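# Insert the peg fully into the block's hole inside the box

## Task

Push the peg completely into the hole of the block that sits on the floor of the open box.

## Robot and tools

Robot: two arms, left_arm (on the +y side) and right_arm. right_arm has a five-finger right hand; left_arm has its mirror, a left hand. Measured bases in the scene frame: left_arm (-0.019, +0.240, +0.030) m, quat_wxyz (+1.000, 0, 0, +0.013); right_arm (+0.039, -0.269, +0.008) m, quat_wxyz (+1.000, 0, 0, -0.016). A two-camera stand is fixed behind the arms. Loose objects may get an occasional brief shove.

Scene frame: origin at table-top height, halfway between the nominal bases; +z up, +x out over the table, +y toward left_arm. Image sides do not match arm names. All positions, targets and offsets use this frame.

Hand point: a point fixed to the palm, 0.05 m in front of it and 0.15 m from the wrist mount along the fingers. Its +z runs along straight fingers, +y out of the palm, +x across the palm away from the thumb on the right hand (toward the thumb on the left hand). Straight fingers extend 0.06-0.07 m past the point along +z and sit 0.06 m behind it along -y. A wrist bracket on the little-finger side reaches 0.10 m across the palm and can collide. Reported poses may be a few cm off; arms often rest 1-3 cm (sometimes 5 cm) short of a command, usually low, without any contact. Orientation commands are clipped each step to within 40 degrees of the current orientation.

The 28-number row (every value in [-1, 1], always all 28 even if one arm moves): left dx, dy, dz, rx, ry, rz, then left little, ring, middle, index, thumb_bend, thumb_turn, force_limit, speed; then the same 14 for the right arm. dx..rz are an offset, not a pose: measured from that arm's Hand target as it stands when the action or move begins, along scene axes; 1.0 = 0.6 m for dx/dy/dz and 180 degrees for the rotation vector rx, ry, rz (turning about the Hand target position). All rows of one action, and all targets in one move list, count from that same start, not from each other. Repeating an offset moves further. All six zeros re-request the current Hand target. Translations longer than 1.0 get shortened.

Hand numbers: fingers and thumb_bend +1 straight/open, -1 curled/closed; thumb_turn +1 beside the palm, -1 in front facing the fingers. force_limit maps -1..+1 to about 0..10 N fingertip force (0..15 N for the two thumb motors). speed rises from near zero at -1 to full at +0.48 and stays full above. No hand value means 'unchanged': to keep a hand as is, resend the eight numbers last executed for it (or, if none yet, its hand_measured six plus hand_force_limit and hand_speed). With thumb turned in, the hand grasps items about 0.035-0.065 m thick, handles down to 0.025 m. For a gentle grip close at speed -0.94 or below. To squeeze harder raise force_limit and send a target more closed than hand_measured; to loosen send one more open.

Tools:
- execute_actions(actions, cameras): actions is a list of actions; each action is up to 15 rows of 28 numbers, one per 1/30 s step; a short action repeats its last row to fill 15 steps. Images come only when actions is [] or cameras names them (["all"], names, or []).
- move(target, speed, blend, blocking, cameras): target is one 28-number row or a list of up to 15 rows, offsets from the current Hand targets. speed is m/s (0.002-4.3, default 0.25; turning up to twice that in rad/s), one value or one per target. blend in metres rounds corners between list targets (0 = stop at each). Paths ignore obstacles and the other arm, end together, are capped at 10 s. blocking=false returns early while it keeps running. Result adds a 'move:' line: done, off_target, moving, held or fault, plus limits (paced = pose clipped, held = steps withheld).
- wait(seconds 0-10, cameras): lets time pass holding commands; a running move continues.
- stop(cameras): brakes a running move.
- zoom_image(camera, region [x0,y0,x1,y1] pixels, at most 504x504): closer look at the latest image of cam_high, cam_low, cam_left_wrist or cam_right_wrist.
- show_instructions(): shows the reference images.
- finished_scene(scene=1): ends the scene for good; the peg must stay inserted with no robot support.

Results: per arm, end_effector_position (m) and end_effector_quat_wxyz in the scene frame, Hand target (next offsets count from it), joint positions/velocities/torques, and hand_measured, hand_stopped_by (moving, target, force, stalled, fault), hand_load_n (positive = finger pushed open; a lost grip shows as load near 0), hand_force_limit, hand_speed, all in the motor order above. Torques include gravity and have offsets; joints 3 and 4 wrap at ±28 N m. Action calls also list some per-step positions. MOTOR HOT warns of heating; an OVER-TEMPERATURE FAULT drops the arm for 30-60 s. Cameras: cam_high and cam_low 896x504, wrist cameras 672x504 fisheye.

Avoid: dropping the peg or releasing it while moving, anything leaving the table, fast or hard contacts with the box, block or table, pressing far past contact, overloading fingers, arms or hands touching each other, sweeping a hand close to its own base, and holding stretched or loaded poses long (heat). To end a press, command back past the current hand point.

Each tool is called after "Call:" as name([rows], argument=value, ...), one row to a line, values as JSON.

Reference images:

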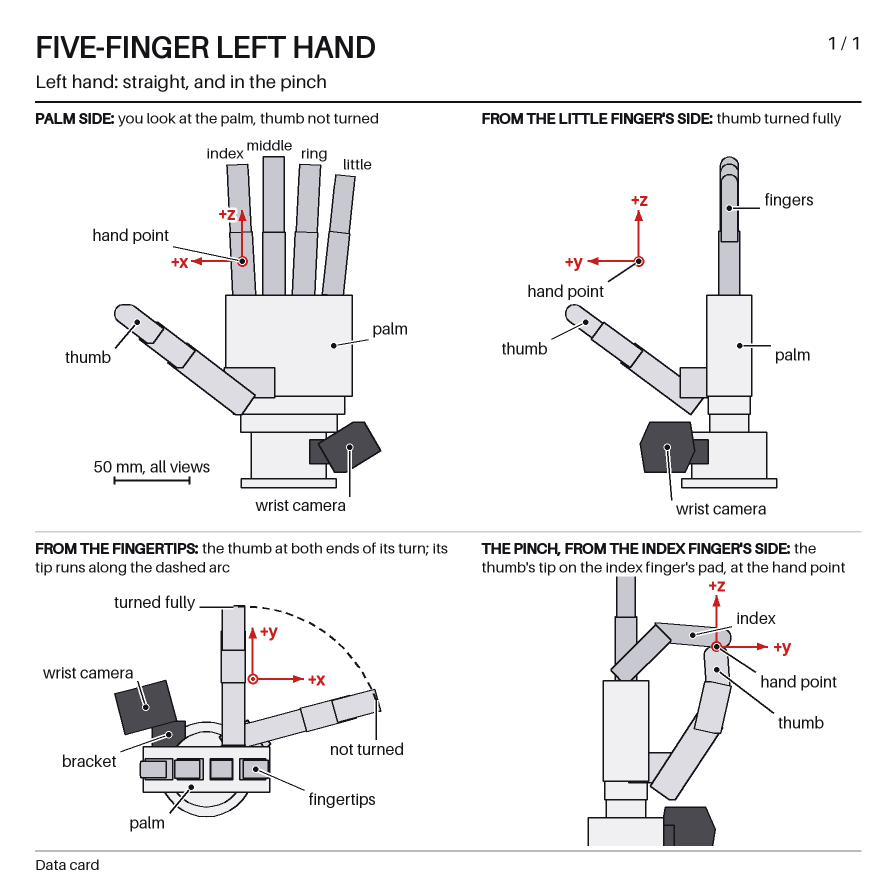

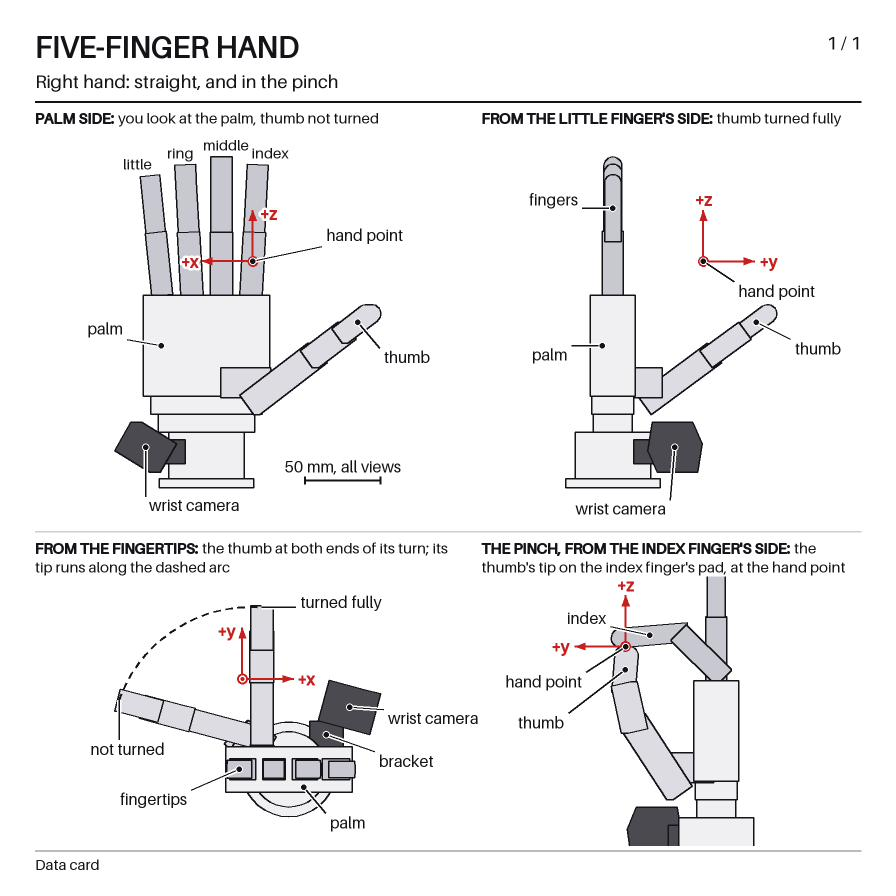

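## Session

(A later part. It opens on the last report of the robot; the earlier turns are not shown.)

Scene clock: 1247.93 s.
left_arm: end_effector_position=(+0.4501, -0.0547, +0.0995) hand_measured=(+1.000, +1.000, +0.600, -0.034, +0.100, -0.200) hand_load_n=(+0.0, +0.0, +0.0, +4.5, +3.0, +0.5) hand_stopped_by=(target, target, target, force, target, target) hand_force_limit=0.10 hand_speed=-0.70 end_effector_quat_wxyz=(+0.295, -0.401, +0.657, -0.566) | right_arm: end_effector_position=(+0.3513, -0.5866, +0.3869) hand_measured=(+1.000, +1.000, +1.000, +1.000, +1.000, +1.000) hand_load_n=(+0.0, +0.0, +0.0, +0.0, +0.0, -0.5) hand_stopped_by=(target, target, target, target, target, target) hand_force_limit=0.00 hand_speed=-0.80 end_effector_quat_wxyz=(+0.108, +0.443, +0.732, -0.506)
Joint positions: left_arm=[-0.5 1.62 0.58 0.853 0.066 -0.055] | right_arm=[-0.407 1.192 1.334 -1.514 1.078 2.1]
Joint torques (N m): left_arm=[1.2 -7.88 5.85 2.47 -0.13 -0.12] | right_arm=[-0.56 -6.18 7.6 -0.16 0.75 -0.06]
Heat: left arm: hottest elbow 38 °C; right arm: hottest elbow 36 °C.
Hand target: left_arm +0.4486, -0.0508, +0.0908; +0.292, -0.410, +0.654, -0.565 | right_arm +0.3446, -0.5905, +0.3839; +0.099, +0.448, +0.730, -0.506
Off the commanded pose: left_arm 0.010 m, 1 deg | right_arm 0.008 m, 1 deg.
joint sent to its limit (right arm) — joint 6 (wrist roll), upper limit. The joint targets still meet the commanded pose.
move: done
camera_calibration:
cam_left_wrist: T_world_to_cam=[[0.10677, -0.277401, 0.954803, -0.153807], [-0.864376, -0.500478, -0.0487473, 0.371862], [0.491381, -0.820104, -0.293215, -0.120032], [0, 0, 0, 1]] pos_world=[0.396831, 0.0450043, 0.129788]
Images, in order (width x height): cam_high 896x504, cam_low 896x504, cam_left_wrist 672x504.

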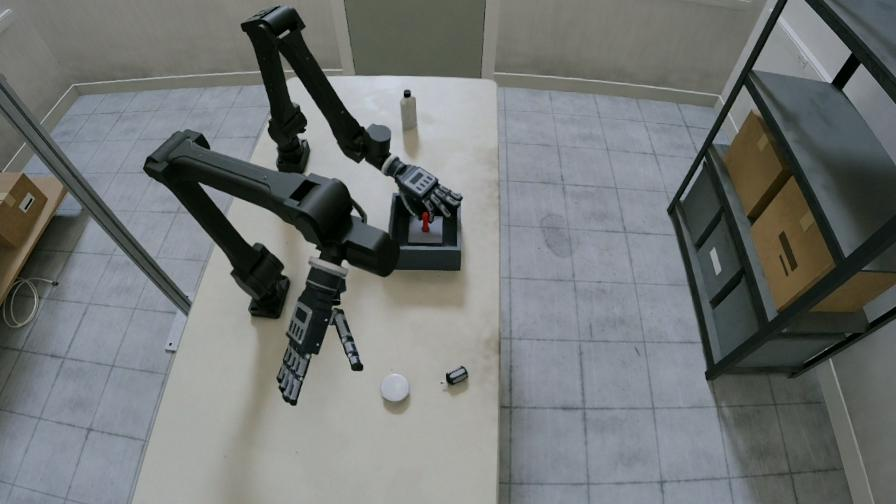

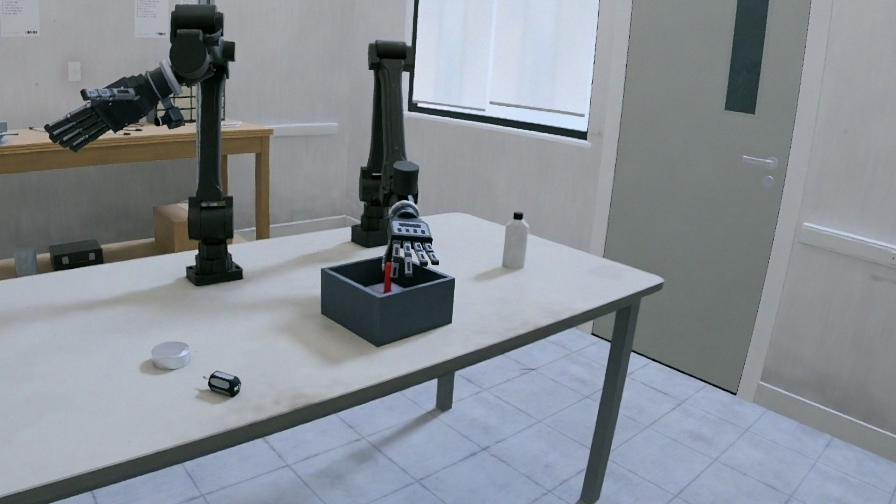

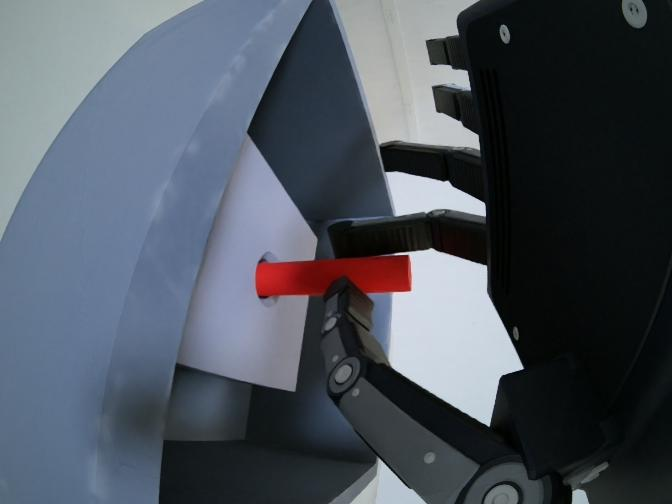

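Call:
move(target=[0,0,-0.014,0,0,0, 1,1,0.6,-0.25,0.1,-0.2,0.1,-0.7, 0,0,0,0,0,0, 1,1,1,1,1,1,0,-0.8], speed=0.04, cameras=["cam_low","cam_left_wrist"])

Call:
zoom_image(camera="cam_low", region=[300, 150, 480, 350])

Scene clock: 1264.97 s.
left_arm: end_effector_position=(+0.4513, -0.0553, +0.0921) hand_measured=(+1.000, +1.000, +0.600, -0.034, +0.100, -0.200) hand_load_n=(+0.0, -0.5, +0.0, +5.0, +2.5, +0.5) hand_stopped_by=(target, target, target, force, target, target) hand_force_limit=0.10 hand_speed=-0.70 end_effector_quat_wxyz=(+0.296, -0.401, +0.656, -0.567) | right_arm: end_effector_position=(+0.3513, -0.5866, +0.3869) hand_measured=(+1.000, +1.000, +1.000, +1.000, +1.000, +1.000) hand_load_n=(+0.0, +0.0, +0.0, +0.0, +0.0, -0.5) hand_stopped_by=(target, target, target, target, target, target) hand_force_limit=0.00 hand_speed=-0.80 end_effector_quat_wxyz=(+0.108, +0.443, +0.732, -0.506)
Joint positions: left_arm=[-0.5 1.649 0.58 0.884 0.066 -0.055] | right_arm=[-0.407 1.192 1.334 -1.514 1.078 2.1]
Joint torques (N m): left_arm=[1.32 -8.06 5.3 2.47 -0.13 -0.14] | right_arm=[-0.21 -6.12 7.57 -0.25 0.78 -0.06]
Heat: left arm: hottest elbow 38 °C; right arm: hottest elbow 36 °C.
Hand target: left_arm +0.4486, -0.0508, +0.0823; +0.292, -0.410, +0.654, -0.565 | right_arm +0.3446, -0.5905, +0.3839; +0.099, +0.448, +0.730, -0.506
Off the commanded pose: left_arm 0.011 m, 1 deg | right_arm 0.008 m, 1 deg.
joint sent to its limit (right arm) — joint 6 (wrist roll), upper limit. The joint targets still meet the commanded pose.
move: off_target (left_arm)
camera_calibration:
cam_left_wrist: T_world_to_cam=[[0.104786, -0.276479, 0.95529, -0.146061], [-0.864282, -0.500512, -0.050054, 0.372349], [0.491973, -0.820395, -0.291402, -0.123819], [0, 0, 0, 1]] pos_world=[0.398035, 0.0444024, 0.122087]
Images, in order (width x height): cam_low 896x504, cam_left_wrist 672x504.

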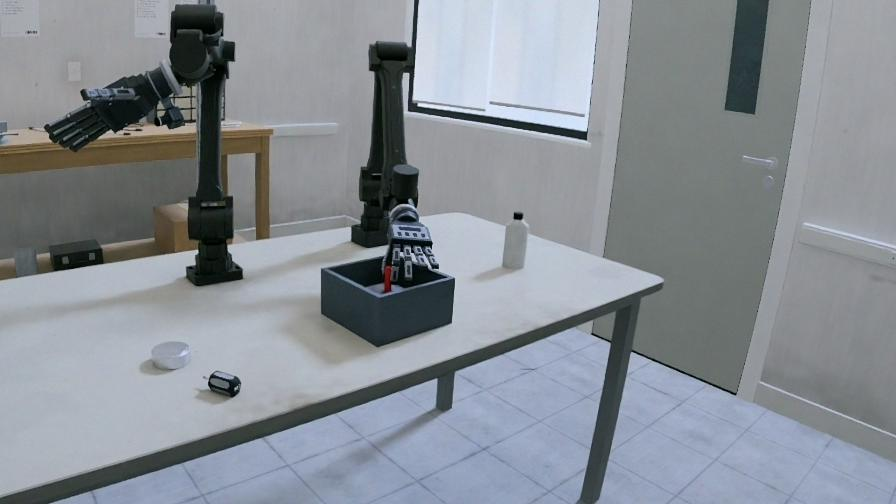

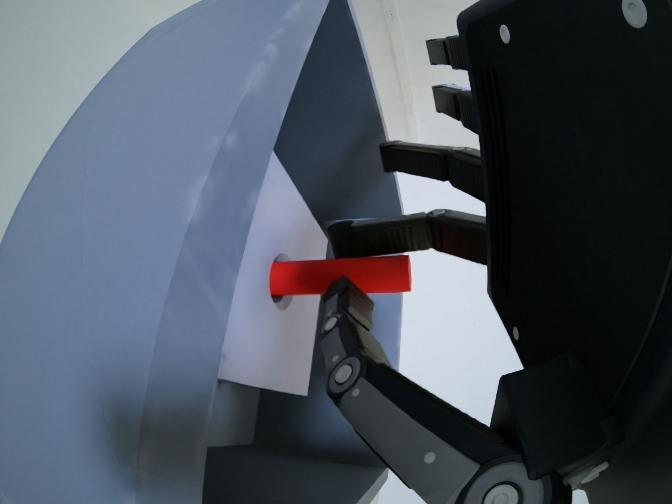

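Scaled by 2.520 from the camera's 896x504 image, which has a finer 1280x720 frame.

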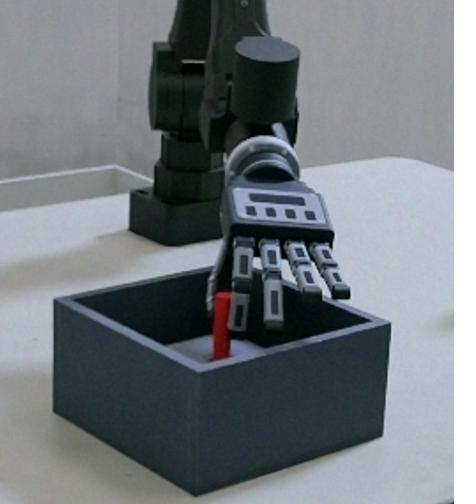

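Call:
move(target=[0,0,0,0,0,0, 1,1,0.6,0.4,0.1,-0.2,0.1,-0.5, 0,0,0,0,0,0, 1,1,1,1,1,1,0,-0.8], speed=0.04, cameras=["cam_high","cam_low","cam_left_wrist"])

Call:
zoom_image(camera="cam_low", region=[300, 150, 480, 350])

Call:
zoom_image(camera="cam_high", region=[390, 190, 470, 280])

Scene clock: 1275.17 s.
left_arm: end_effector_position=(+0.4515, -0.0554, +0.0924) hand_measured=(+1.000, +1.000, +0.600, +0.400, +0.100, -0.200) hand_load_n=(+0.0, +0.0, +0.0, +0.0, +0.0, +0.0) hand_stopped_by=(target, target, target, target, target, target) hand_force_limit=0.10 hand_speed=-0.50 end_effector_quat_wxyz=(+0.296, -0.401, +0.656, -0.567) | right_arm: end_effector_position=(+0.3513, -0.5866, +0.3869) hand_measured=(+1.000, +1.000, +1.000, +1.000, +1.000, +1.000) hand_load_n=(+0.0, +0.0, +0.0, +0.0, +0.0, -0.5) hand_stopped_by=(target, target, target, target, target, target) hand_force_limit=0.00 hand_speed=-0.80 end_effector_quat_wxyz=(+0.108, +0.443, +0.732, -0.506)
Joint positions: left_arm=[-0.5 1.649 0.58 0.885 0.066 -0.055] | right_arm=[-0.407 1.192 1.334 -1.514 1.078 2.1]
Joint torques (N m): left_arm=[1.32 -8.06 5.31 2.52 -0.14 -0.13] | right_arm=[-0.91 -6.3 7.54 -0.34 0.78 -0.04]
Heat: left arm: hottest elbow 37 °C; right arm: hottest elbow 36 °C.
Hand target: left_arm +0.4486, -0.0508, +0.0823; +0.292, -0.410, +0.654, -0.565 | right_arm +0.3446, -0.5905, +0.3839; +0.099, +0.448, +0.730, -0.506
Off the commanded pose: left_arm 0.012 m, 1 deg | right_arm 0.008 m, 1 deg.
joint sent to its limit (right arm) — joint 6 (wrist roll), upper limit. The joint targets still meet the commanded pose.
move: off_target (left_arm)
camera_calibration:
cam_left_wrist: T_world_to_cam=[[0.103552, -0.275813, 0.955617, -0.145851], [-0.864206, -0.500564, -0.0508282, 0.372601], [0.492366, -0.820587, -0.290194, -0.124157], [0, 0, 0, 1]] pos_world=[0.398238, 0.0444011, 0.122286]
Images, in order (width x height): cam_high 896x504, cam_low 896x504, cam_left_wrist 672x504.

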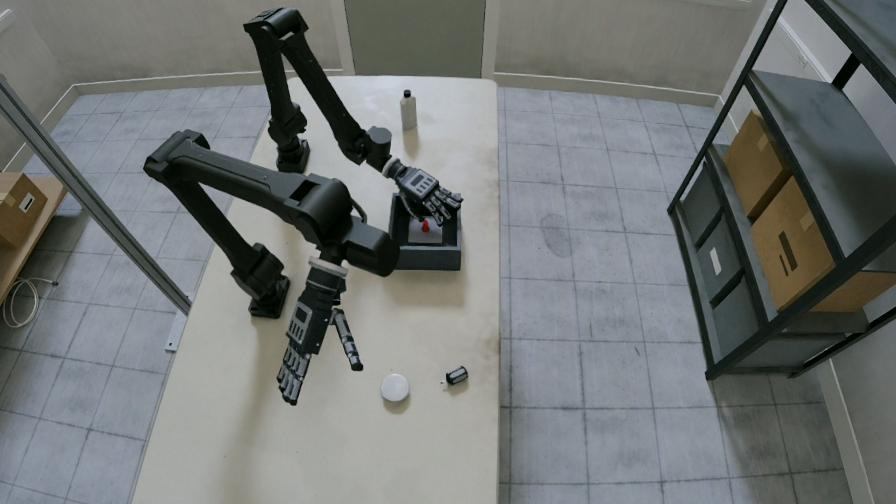

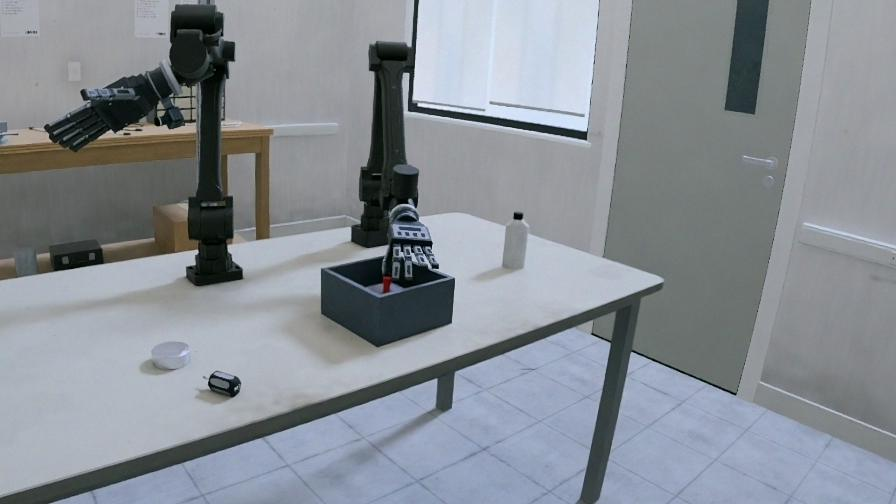

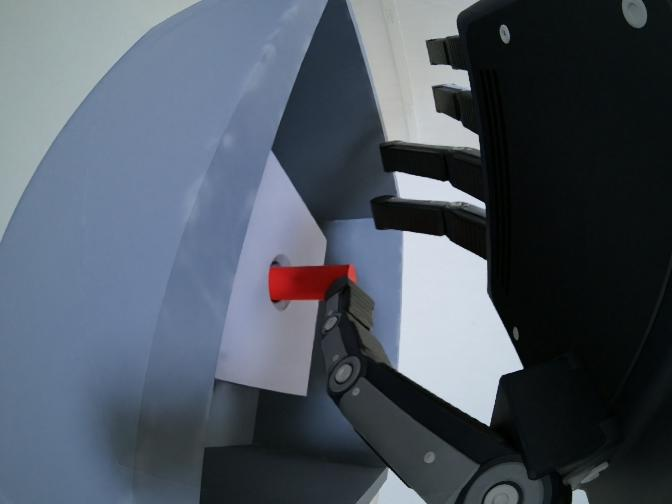

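Scaled by 2.520 from the camera's 896x504 image, which has a finer 1280x720 frame.

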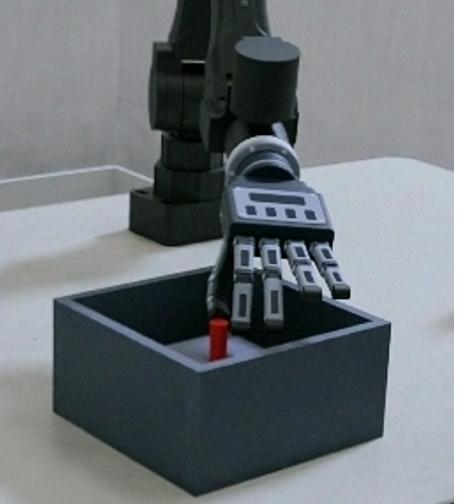

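Scaled by 5.600 from the camera's 896x504 image, which has a finer 1280x720 frame.

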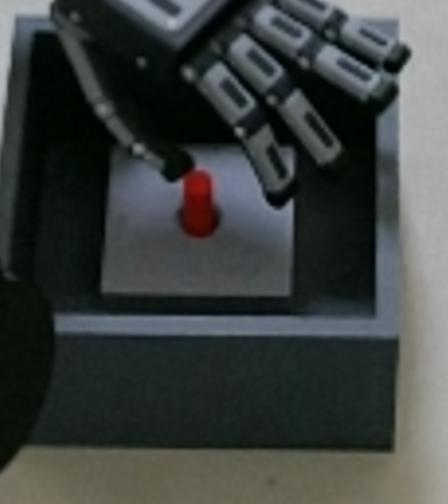

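Call:
move([
  [0,0,0.0,0,0,0, 1,1,0.6,0.4,0.45,-0.2,0.1,-0.5, 0,0,0,0,0,0, 1,1,1,1,1,1,0,-0.8],
  [0.0,0.0,0.15,0,0,0, 1,1,0.6,0.4,0.45,-0.2,0.1,-0.5, 0,0,0,0,0,0, 1,1,1,1,1,1,0,-0.8],
  [-0.08,0.06,0.2,0,0,0, 1,1,0.6,0.4,0.45,-0.2,0.1,-0.5, 0,0,0,0,0,0, 1,1,1,1,1,1,0,-0.8],
], speed=0.15, cameras=["cam_high","cam_low","cam_left_wrist"])

Call:
zoom_image(camera="cam_low", region=[340, 220, 430, 320])

Call:
zoom_image(camera="cam_high", region=[390, 190, 470, 280])

Scene clock: 1294.13 s.
left_arm: end_effector_position=(+0.4037, -0.0211, +0.2081) hand_measured=(+1.000, +1.000, +0.600, +0.400, +0.450, -0.200) hand_load_n=(+0.0, +0.0, +0.0, +0.0, +0.0, +0.0) hand_stopped_by=(target, target, target, target, target, target) hand_force_limit=0.10 hand_speed=-0.50 end_effector_quat_wxyz=(+0.296, -0.401, +0.653, -0.570) | right_arm: end_effector_position=(+0.3513, -0.5866, +0.3869) hand_measured=(+1.000, +1.000, +1.000, +1.000, +1.000, +1.000) hand_load_n=(+0.0, +0.0, +0.0, +0.0, +0.0, +0.0) hand_stopped_by=(target, target, target, target, target, target) hand_force_limit=0.00 hand_speed=-0.80 end_effector_quat_wxyz=(+0.108, +0.443, +0.732, -0.506)
Joint positions: left_arm=[-0.471 1.164 0.539 0.448 0.094 -0.055] | right_arm=[-0.407 1.192 1.334 -1.514 1.078 2.1]
Joint torques (N m): left_arm=[1.79 -6.42 8.69 1.17 0.09 -0.07] | right_arm=[0.26 -6.3 7.61 -0.12 0.74 -0.06]
Heat: left arm: hottest elbow 37 °C; right arm: hottest elbow 36 °C.
Hand target: left_arm +0.4005, -0.0147, +0.2022; +0.292, -0.410, +0.654, -0.565 | right_arm +0.3446, -0.5905, +0.3839; +0.099, +0.448, +0.730, -0.506
Off the commanded pose: left_arm 0.009 m, 1 deg | right_arm 0.008 m, 1 deg.
joint sent to its limit (right arm) — joint 6 (wrist roll), upper limit. The joint targets still meet the commanded pose.
move: done
camera_calibration:
cam_left_wrist: T_world_to_cam=[[0.100264, -0.268651, 0.958005, -0.241067], [-0.863616, -0.501636, -0.0502874, 0.353835], [0.49408, -0.822307, -0.282307, -0.0412823], [0, 0, 0, 1]] pos_world=[0.350144, 0.0787868, 0.237083]
Images, in order (width x height): cam_high 896x504, cam_low 896x504, cam_left_wrist 672x504.

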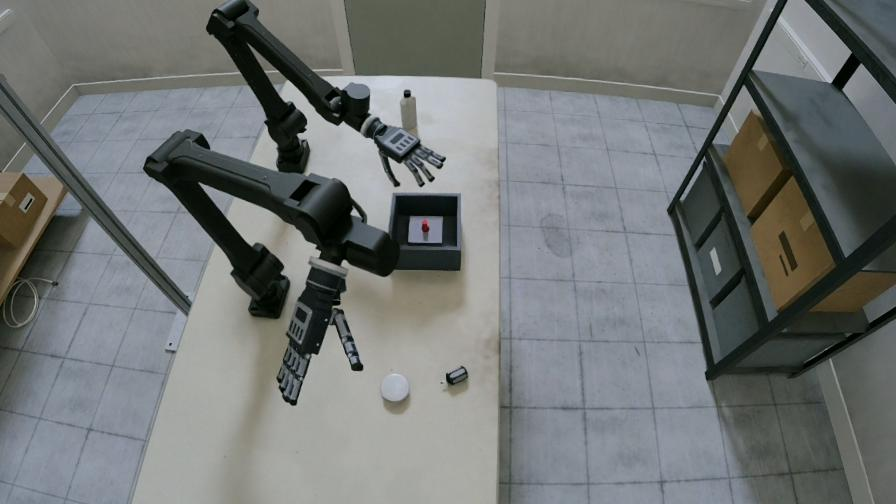

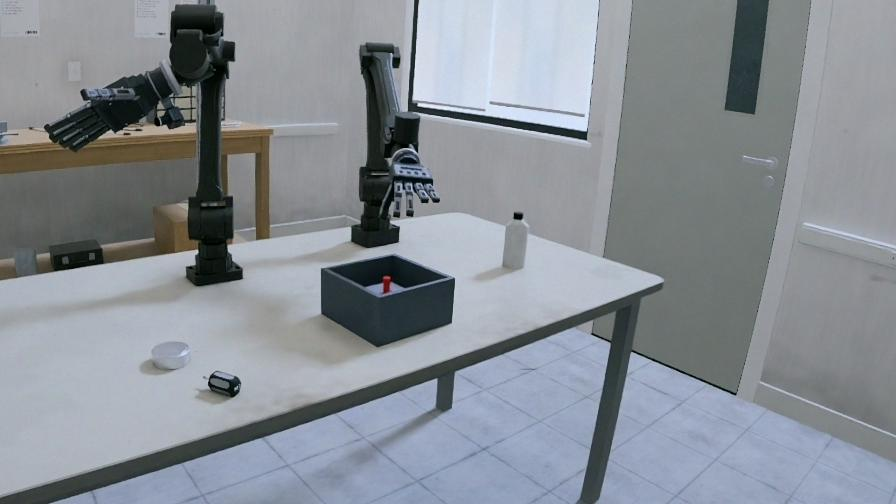

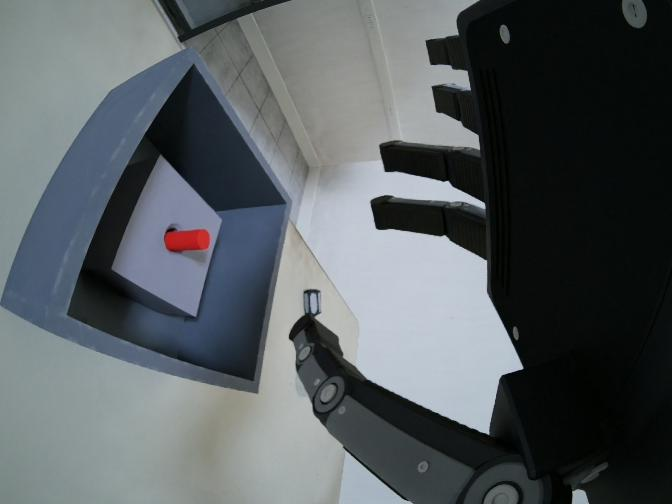

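Scaled by 5.040 from the camera's 896x504 image, which has a finer 1280x720 frame.

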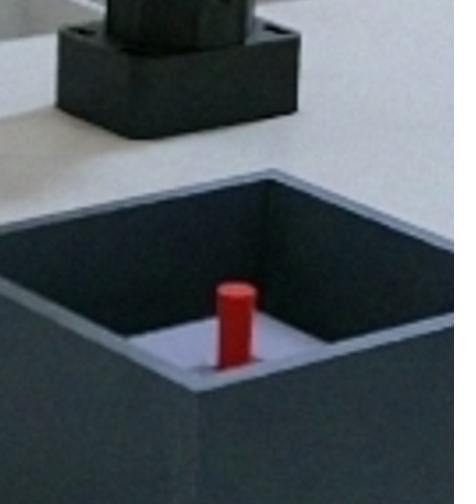

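Scaled by 5.600 from the camera's 896x504 image, which has a finer 1280x720 frame.

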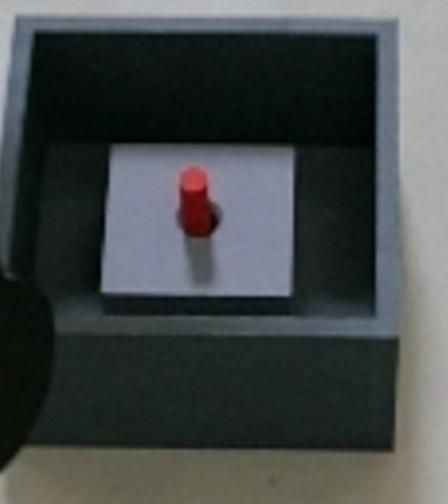

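Call:
move(target=[0.0583,-0.048,-0.1287,0,0,0, 1,1,0.6,0,0.45,-0.2,0.1,-0.3, 0,0,0,0,0,0, 1,1,1,1,1,1,0,-0.8], speed=0.1, cameras=["cam_high","cam_low","cam_left_wrist"])

Call:
zoom_image(camera="cam_low", region=[340, 220, 430, 320])

Call:
zoom_image(camera="cam_high", region=[390, 190, 470, 280])

Scene clock: 1329.30 s.
left_arm: end_effector_position=(+0.4321, -0.0352, +0.1213) hand_measured=(+1.000, +1.000, +0.600, +0.000, +0.450, -0.200) hand_load_n=(+0.0, +0.0, +0.0, +0.0, +0.0, +0.0) hand_stopped_by=(target, target, target, target, target, target) hand_force_limit=0.10 hand_speed=-0.30 end_effector_quat_wxyz=(+0.294, -0.411, +0.660, -0.555) | right_arm: end_effector_position=(+0.3513, -0.5866, +0.3869) hand_measured=(+1.000, +1.000, +1.000, +1.000, +1.000, +1.000) hand_load_n=(+0.0, +0.0, +0.0, +0.0, +0.0, -0.5) hand_stopped_by=(target, target, target, target, target, target) hand_force_limit=0.00 hand_speed=-0.80 end_effector_quat_wxyz=(+0.108, +0.443, +0.732, -0.506)
Joint positions: left_arm=[-0.481 1.48 0.536 0.732 0.07 -0.055] | right_arm=[-0.407 1.192 1.334 -1.514 1.078 2.1]
Joint torques (N m): left_arm=[0.15 -6.83 8.57 2.47 -0.2 -0.14] | right_arm=[-0.91 -6.59 7.77 -0.32 0.76 -0.12]
Heat: left arm: hottest elbow 39 °C; right arm: hottest elbow 36 °C.
Hand target: left_arm +0.4355, -0.0435, +0.1249; +0.292, -0.410, +0.654, -0.565 | right_arm +0.3446, -0.5905, +0.3839; +0.099, +0.448, +0.730, -0.506
Off the commanded pose: left_arm 0.010 m, 1 deg | right_arm 0.008 m, 1 deg.
joint sent to its limit (right arm) — joint 6 (wrist roll), upper limit. The joint targets still meet the commanded pose.
move: done
camera_calibration:
cam_left_wrist: T_world_to_cam=[[0.133379, -0.286098, 0.948872, -0.178353], [-0.857806, -0.512844, -0.034052, 0.36212], [0.496366, -0.809406, -0.313819, -0.0881665], [0, 0, 0, 1]] pos_world=[0.37818, 0.0633224, 0.153897]
Images, in order (width x height): cam_high 896x504, cam_low 896x504, cam_left_wrist 672x504.

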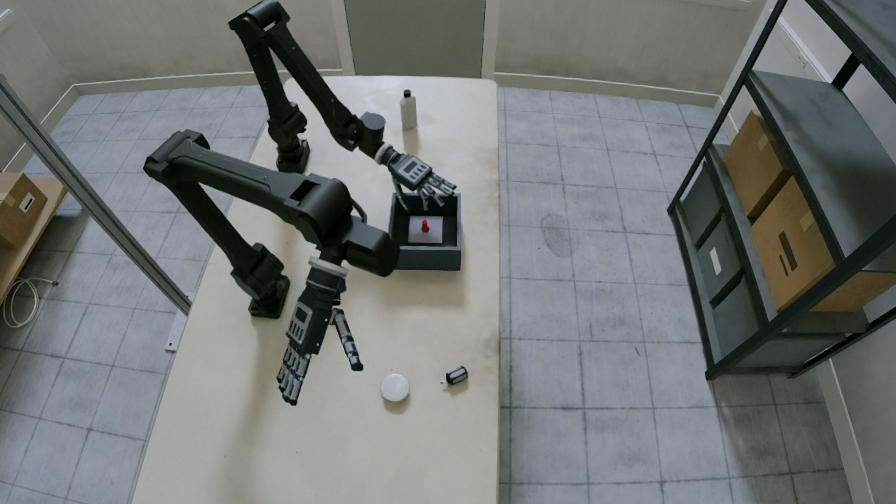

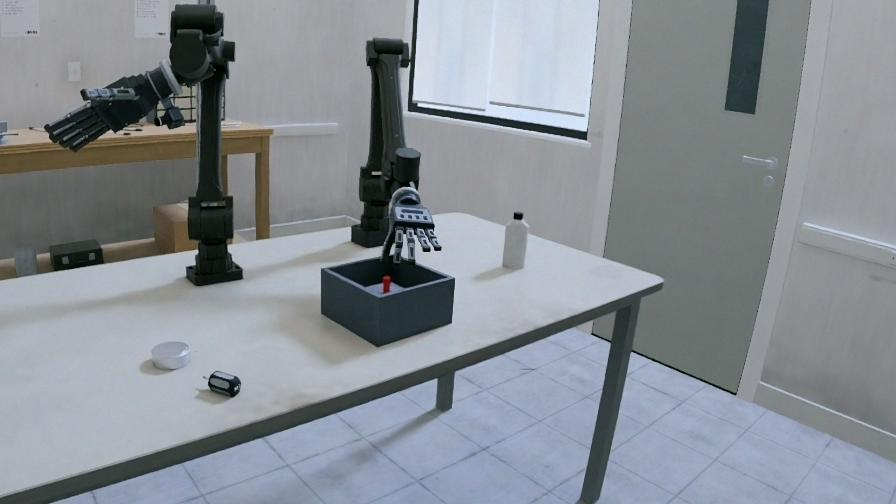

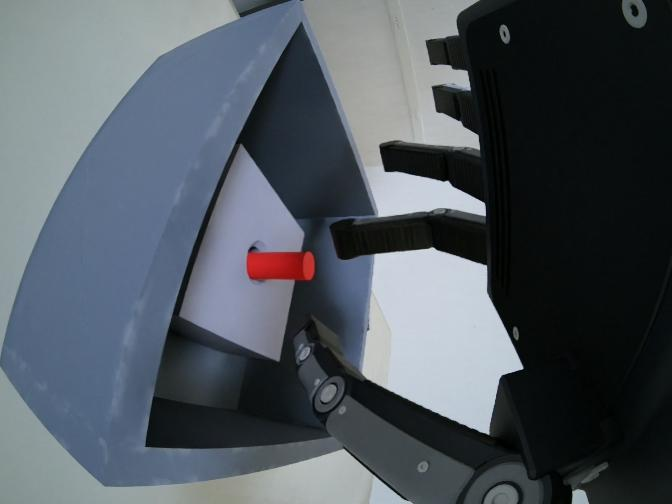

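Scaled by 5.040 from the camera's 896x504 image, which has a finer 1280x720 frame.

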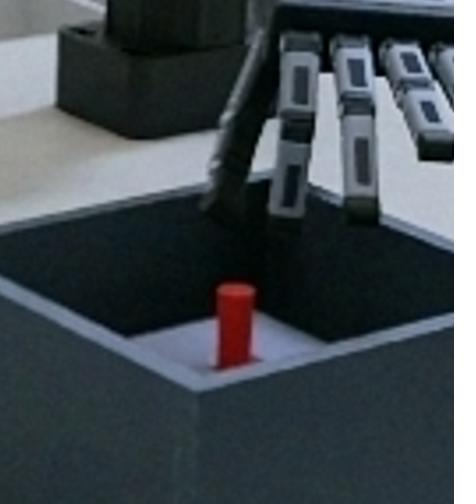

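Scaled by 5.600 from the camera's 896x504 image, which has a finer 1280x720 frame.

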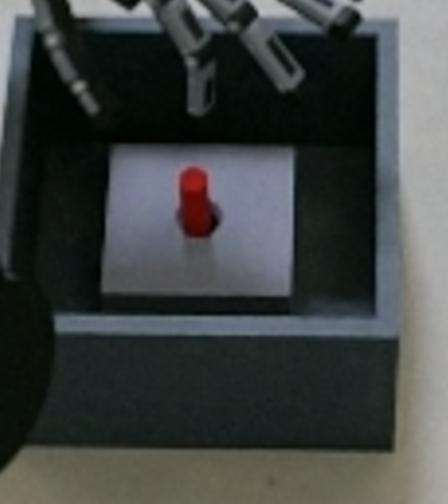

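Call:
move(target=[0.004,-0.045,0,0,0,0, 1,1,0.6,0,0.45,-0.2,0.1,-0.3, 0,0,0,0,0,0, 1,1,1,1,1,1,0,-0.8], speed=0.1, cameras=["cam_high","cam_low","cam_left_wrist"])

Call:
zoom_image(camera="cam_low", region=[340, 220, 430, 320])

Call:
zoom_image(camera="cam_high", region=[390, 190, 470, 280])

Scene clock: 1372.77 s.
left_arm: end_effector_position=(+0.4237, -0.0559, +0.1114) hand_measured=(+1.000, +1.000, +0.600, +0.000, +0.450, -0.200) hand_load_n=(+0.0, +0.0, +0.0, +0.0, +0.0, +0.0) hand_stopped_by=(target, target, target, target, target, target) hand_force_limit=0.10 hand_speed=-0.30 end_effector_quat_wxyz=(+0.291, -0.413, +0.666, -0.549) | right_arm: end_effector_position=(+0.3513, -0.5866, +0.3869) hand_measured=(+1.000, +1.000, +1.000, +1.000, +1.000, +1.000) hand_load_n=(+0.0, +0.0, +0.0, +0.0, +0.0, +0.0) hand_stopped_by=(target, target, target, target, target, target) hand_force_limit=0.00 hand_speed=-0.80 end_effector_quat_wxyz=(+0.108, +0.443, +0.732, -0.506)
Joint positions: left_arm=[-0.544 1.507 0.544 0.732 0.009 -0.065] | right_arm=[-0.407 1.192 1.334 -1.514 1.078 2.1]
Joint torques (N m): left_arm=[0.32 -6.89 11.06 2.22 -0.23 -0.15] | right_arm=[-0.44 -5.89 7.56 -0.4 0.78 -0.03]
Heat: left arm: hottest elbow 38 °C; right arm: hottest elbow 36 °C.
Hand target: left_arm +0.4380, -0.0705, +0.1252; +0.292, -0.410, +0.654, -0.565 | right_arm +0.3446, -0.5905, +0.3839; +0.099, +0.448, +0.730, -0.506
Off the commanded pose: left_arm 0.024 m, 2 deg | right_arm 0.008 m, 1 deg.
joint sent to its limit (right arm) — joint 6 (wrist roll), upper limit. The joint targets still meet the commanded pose.
move: off_target (left_arm)
camera_calibration:
cam_left_wrist: T_world_to_cam=[[0.146863, -0.297661, 0.943307, -0.179529], [-0.85909, -0.511084, -0.0275217, 0.343913], [0.490302, -0.806344, -0.330777, -0.0991933], [0, 0, 0, 1]] pos_world=[0.370453, 0.0423455, 0.146005]
Images, in order (width x height): cam_high 896x504, cam_low 896x504, cam_left_wrist 672x504.

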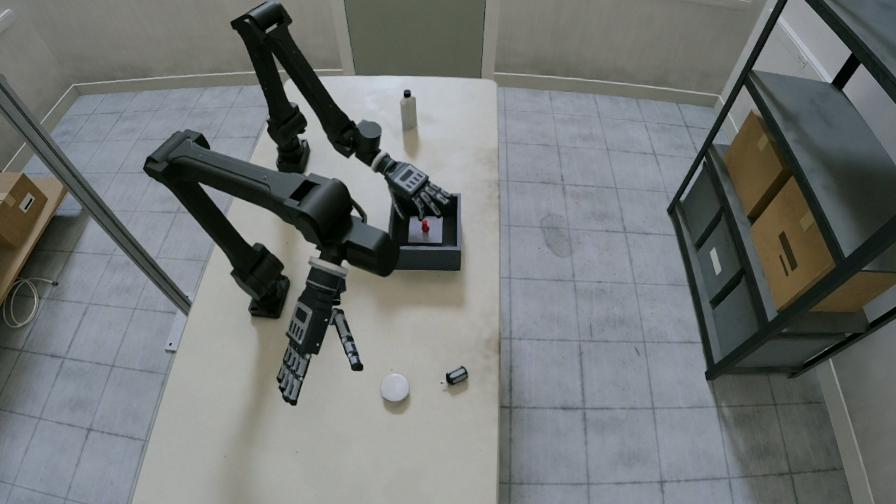

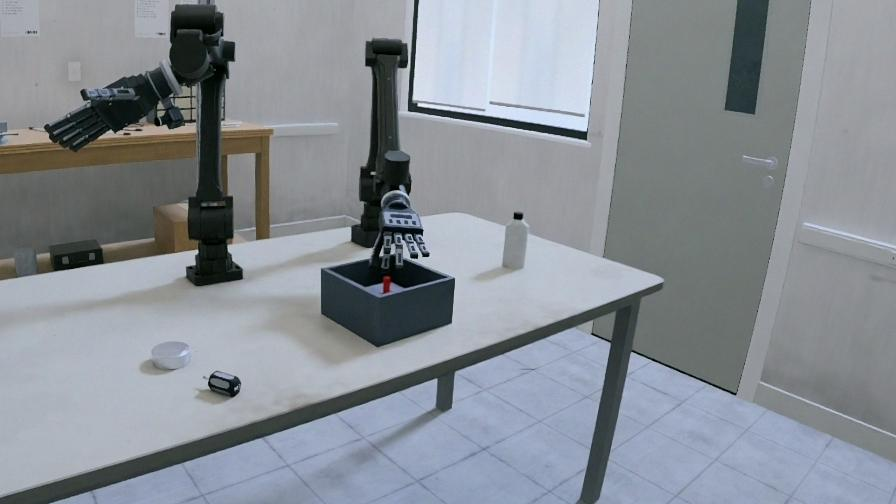

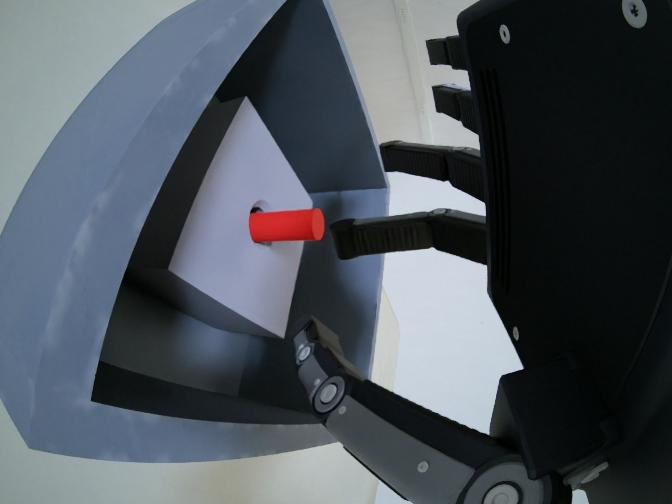

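Scaled by 5.040 from the camera's 896x504 image, which has a finer 1280x720 frame.

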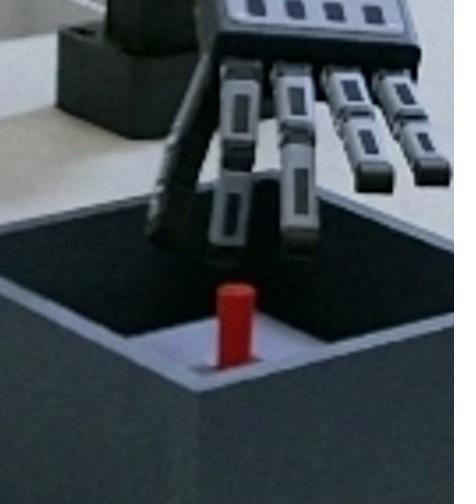

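Scaled by 5.600 from the camera's 896x504 image, which has a finer 1280x720 frame.

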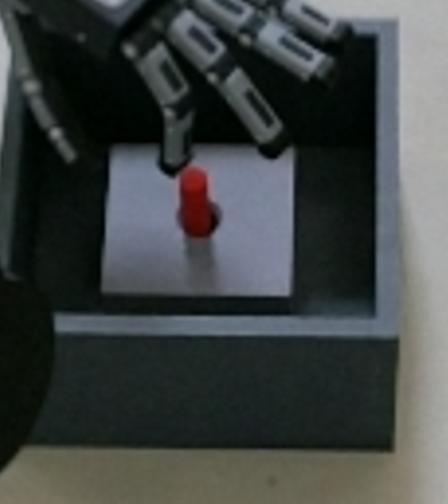

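Call:
move(target=[0.0135,-0.008,0.008,0,0,0, 1,1,0.6,0,0.45,-0.2,0.1,-0.3, 0,0,0,0,0,0, 1,1,1,1,1,1,0,-0.8], speed=0.1, cameras=["cam_high","cam_low","cam_left_wrist"])

Call:
zoom_image(camera="cam_low", region=[340, 220, 430, 320])

Call:
zoom_image(camera="cam_high", region=[390, 190, 470, 280])

Scene clock: 1388.13 s.
left_arm: end_effector_position=(+0.4343, -0.0617, +0.1209) hand_measured=(+1.000, +1.000, +0.600, +0.000, +0.450, -0.200) hand_load_n=(+0.0, +0.0, +0.0, +0.0, +0.0, +0.0) hand_stopped_by=(target, target, target, target, target, target) hand_force_limit=0.10 hand_speed=-0.30 end_effector_quat_wxyz=(+0.295, -0.410, +0.661, -0.556) | right_arm: end_effector_position=(+0.3513, -0.5866, +0.3869) hand_measured=(+1.000, +1.000, +1.000, +1.000, +1.000, +1.000) hand_load_n=(+0.0, +0.0, +0.0, +0.0, +0.0, +0.0) hand_stopped_by=(target, target, target, target, target, target) hand_force_limit=0.00 hand_speed=-0.80 end_effector_quat_wxyz=(+0.108, +0.443, +0.732, -0.506)
Joint positions: left_arm=[-0.544 1.516 0.573 0.732 0.008 -0.065] | right_arm=[-0.407 1.192 1.334 -1.514 1.078 2.1]
Joint torques (N m): left_arm=[-0.09 -7.06 11.32 1.5 -0.22 -0.14] | right_arm=[-0.56 -6.53 7.51 -0.21 0.76 -0.09]
Heat: left arm: hottest elbow 40 °C; right arm: hottest elbow 36 °C.
Hand target: left_arm +0.4462, -0.0753, +0.1300; +0.292, -0.410, +0.654, -0.565 | right_arm +0.3446, -0.5905, +0.3839; +0.099, +0.448, +0.730, -0.506
Off the commanded pose: left_arm 0.020 m, 1 deg | right_arm 0.008 m, 1 deg.
joint sent to its limit (right arm) — joint 6 (wrist roll), upper limit. The joint targets still meet the commanded pose.
move: off_target (left_arm)
camera_calibration:
cam_left_wrist: T_world_to_cam=[[0.12984, -0.287858, 0.948831, -0.184418], [-0.858058, -0.512147, -0.0379575, 0.350995], [0.496867, -0.809224, -0.313496, -0.111031], [0, 0, 0, 1]] pos_world=[0.380287, 0.0368259, 0.153497]
Images, in order (width x height): cam_high 896x504, cam_low 896x504, cam_left_wrist 672x504.

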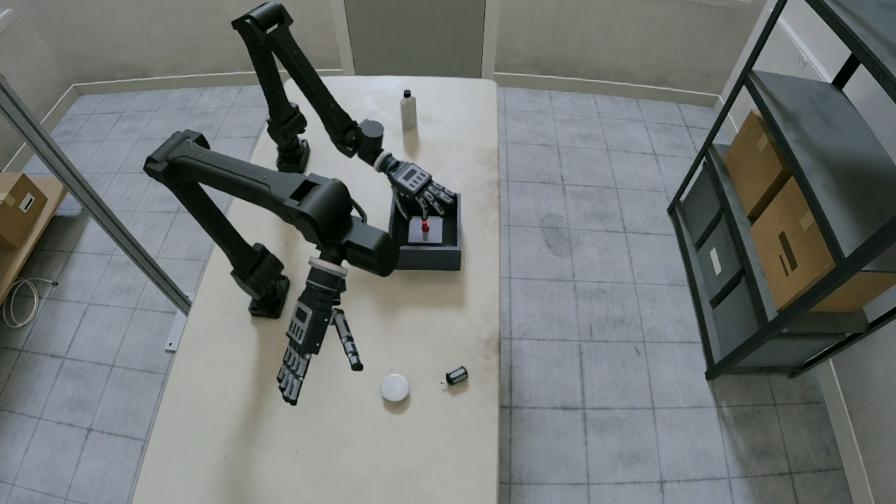

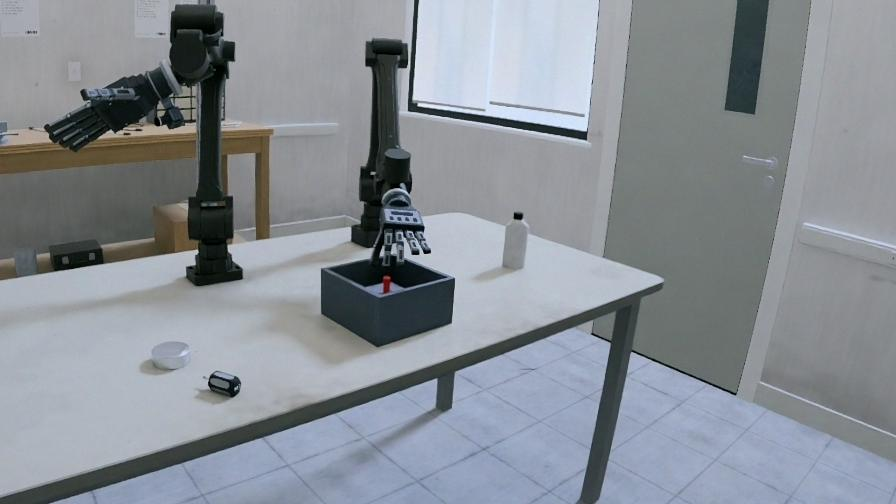

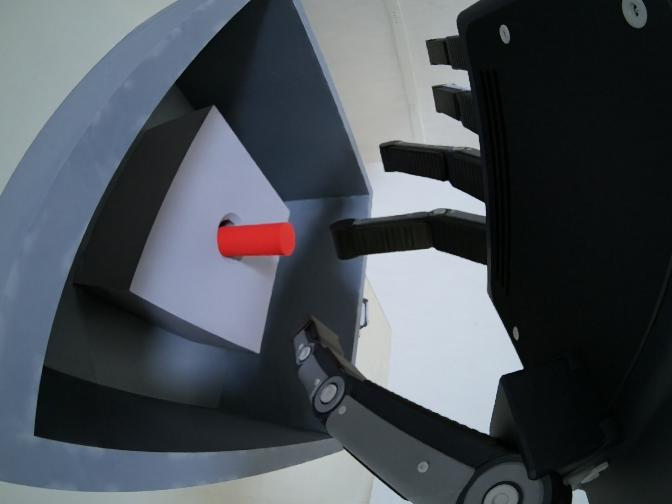

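Scaled by 5.040 from the camera's 896x504 image, which has a finer 1280x720 frame.

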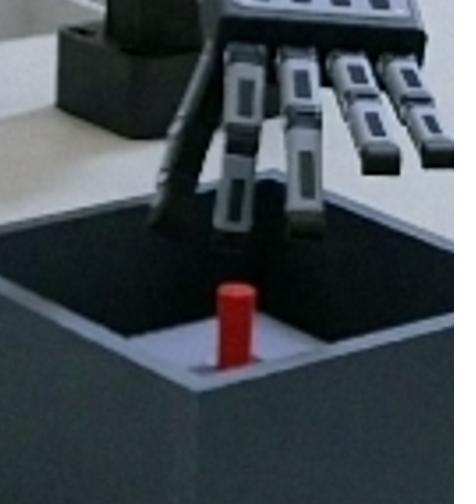

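Scaled by 5.600 from the camera's 896x504 image, which has a finer 1280x720 frame.

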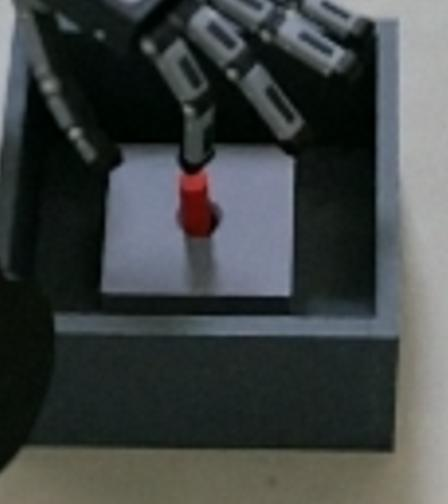

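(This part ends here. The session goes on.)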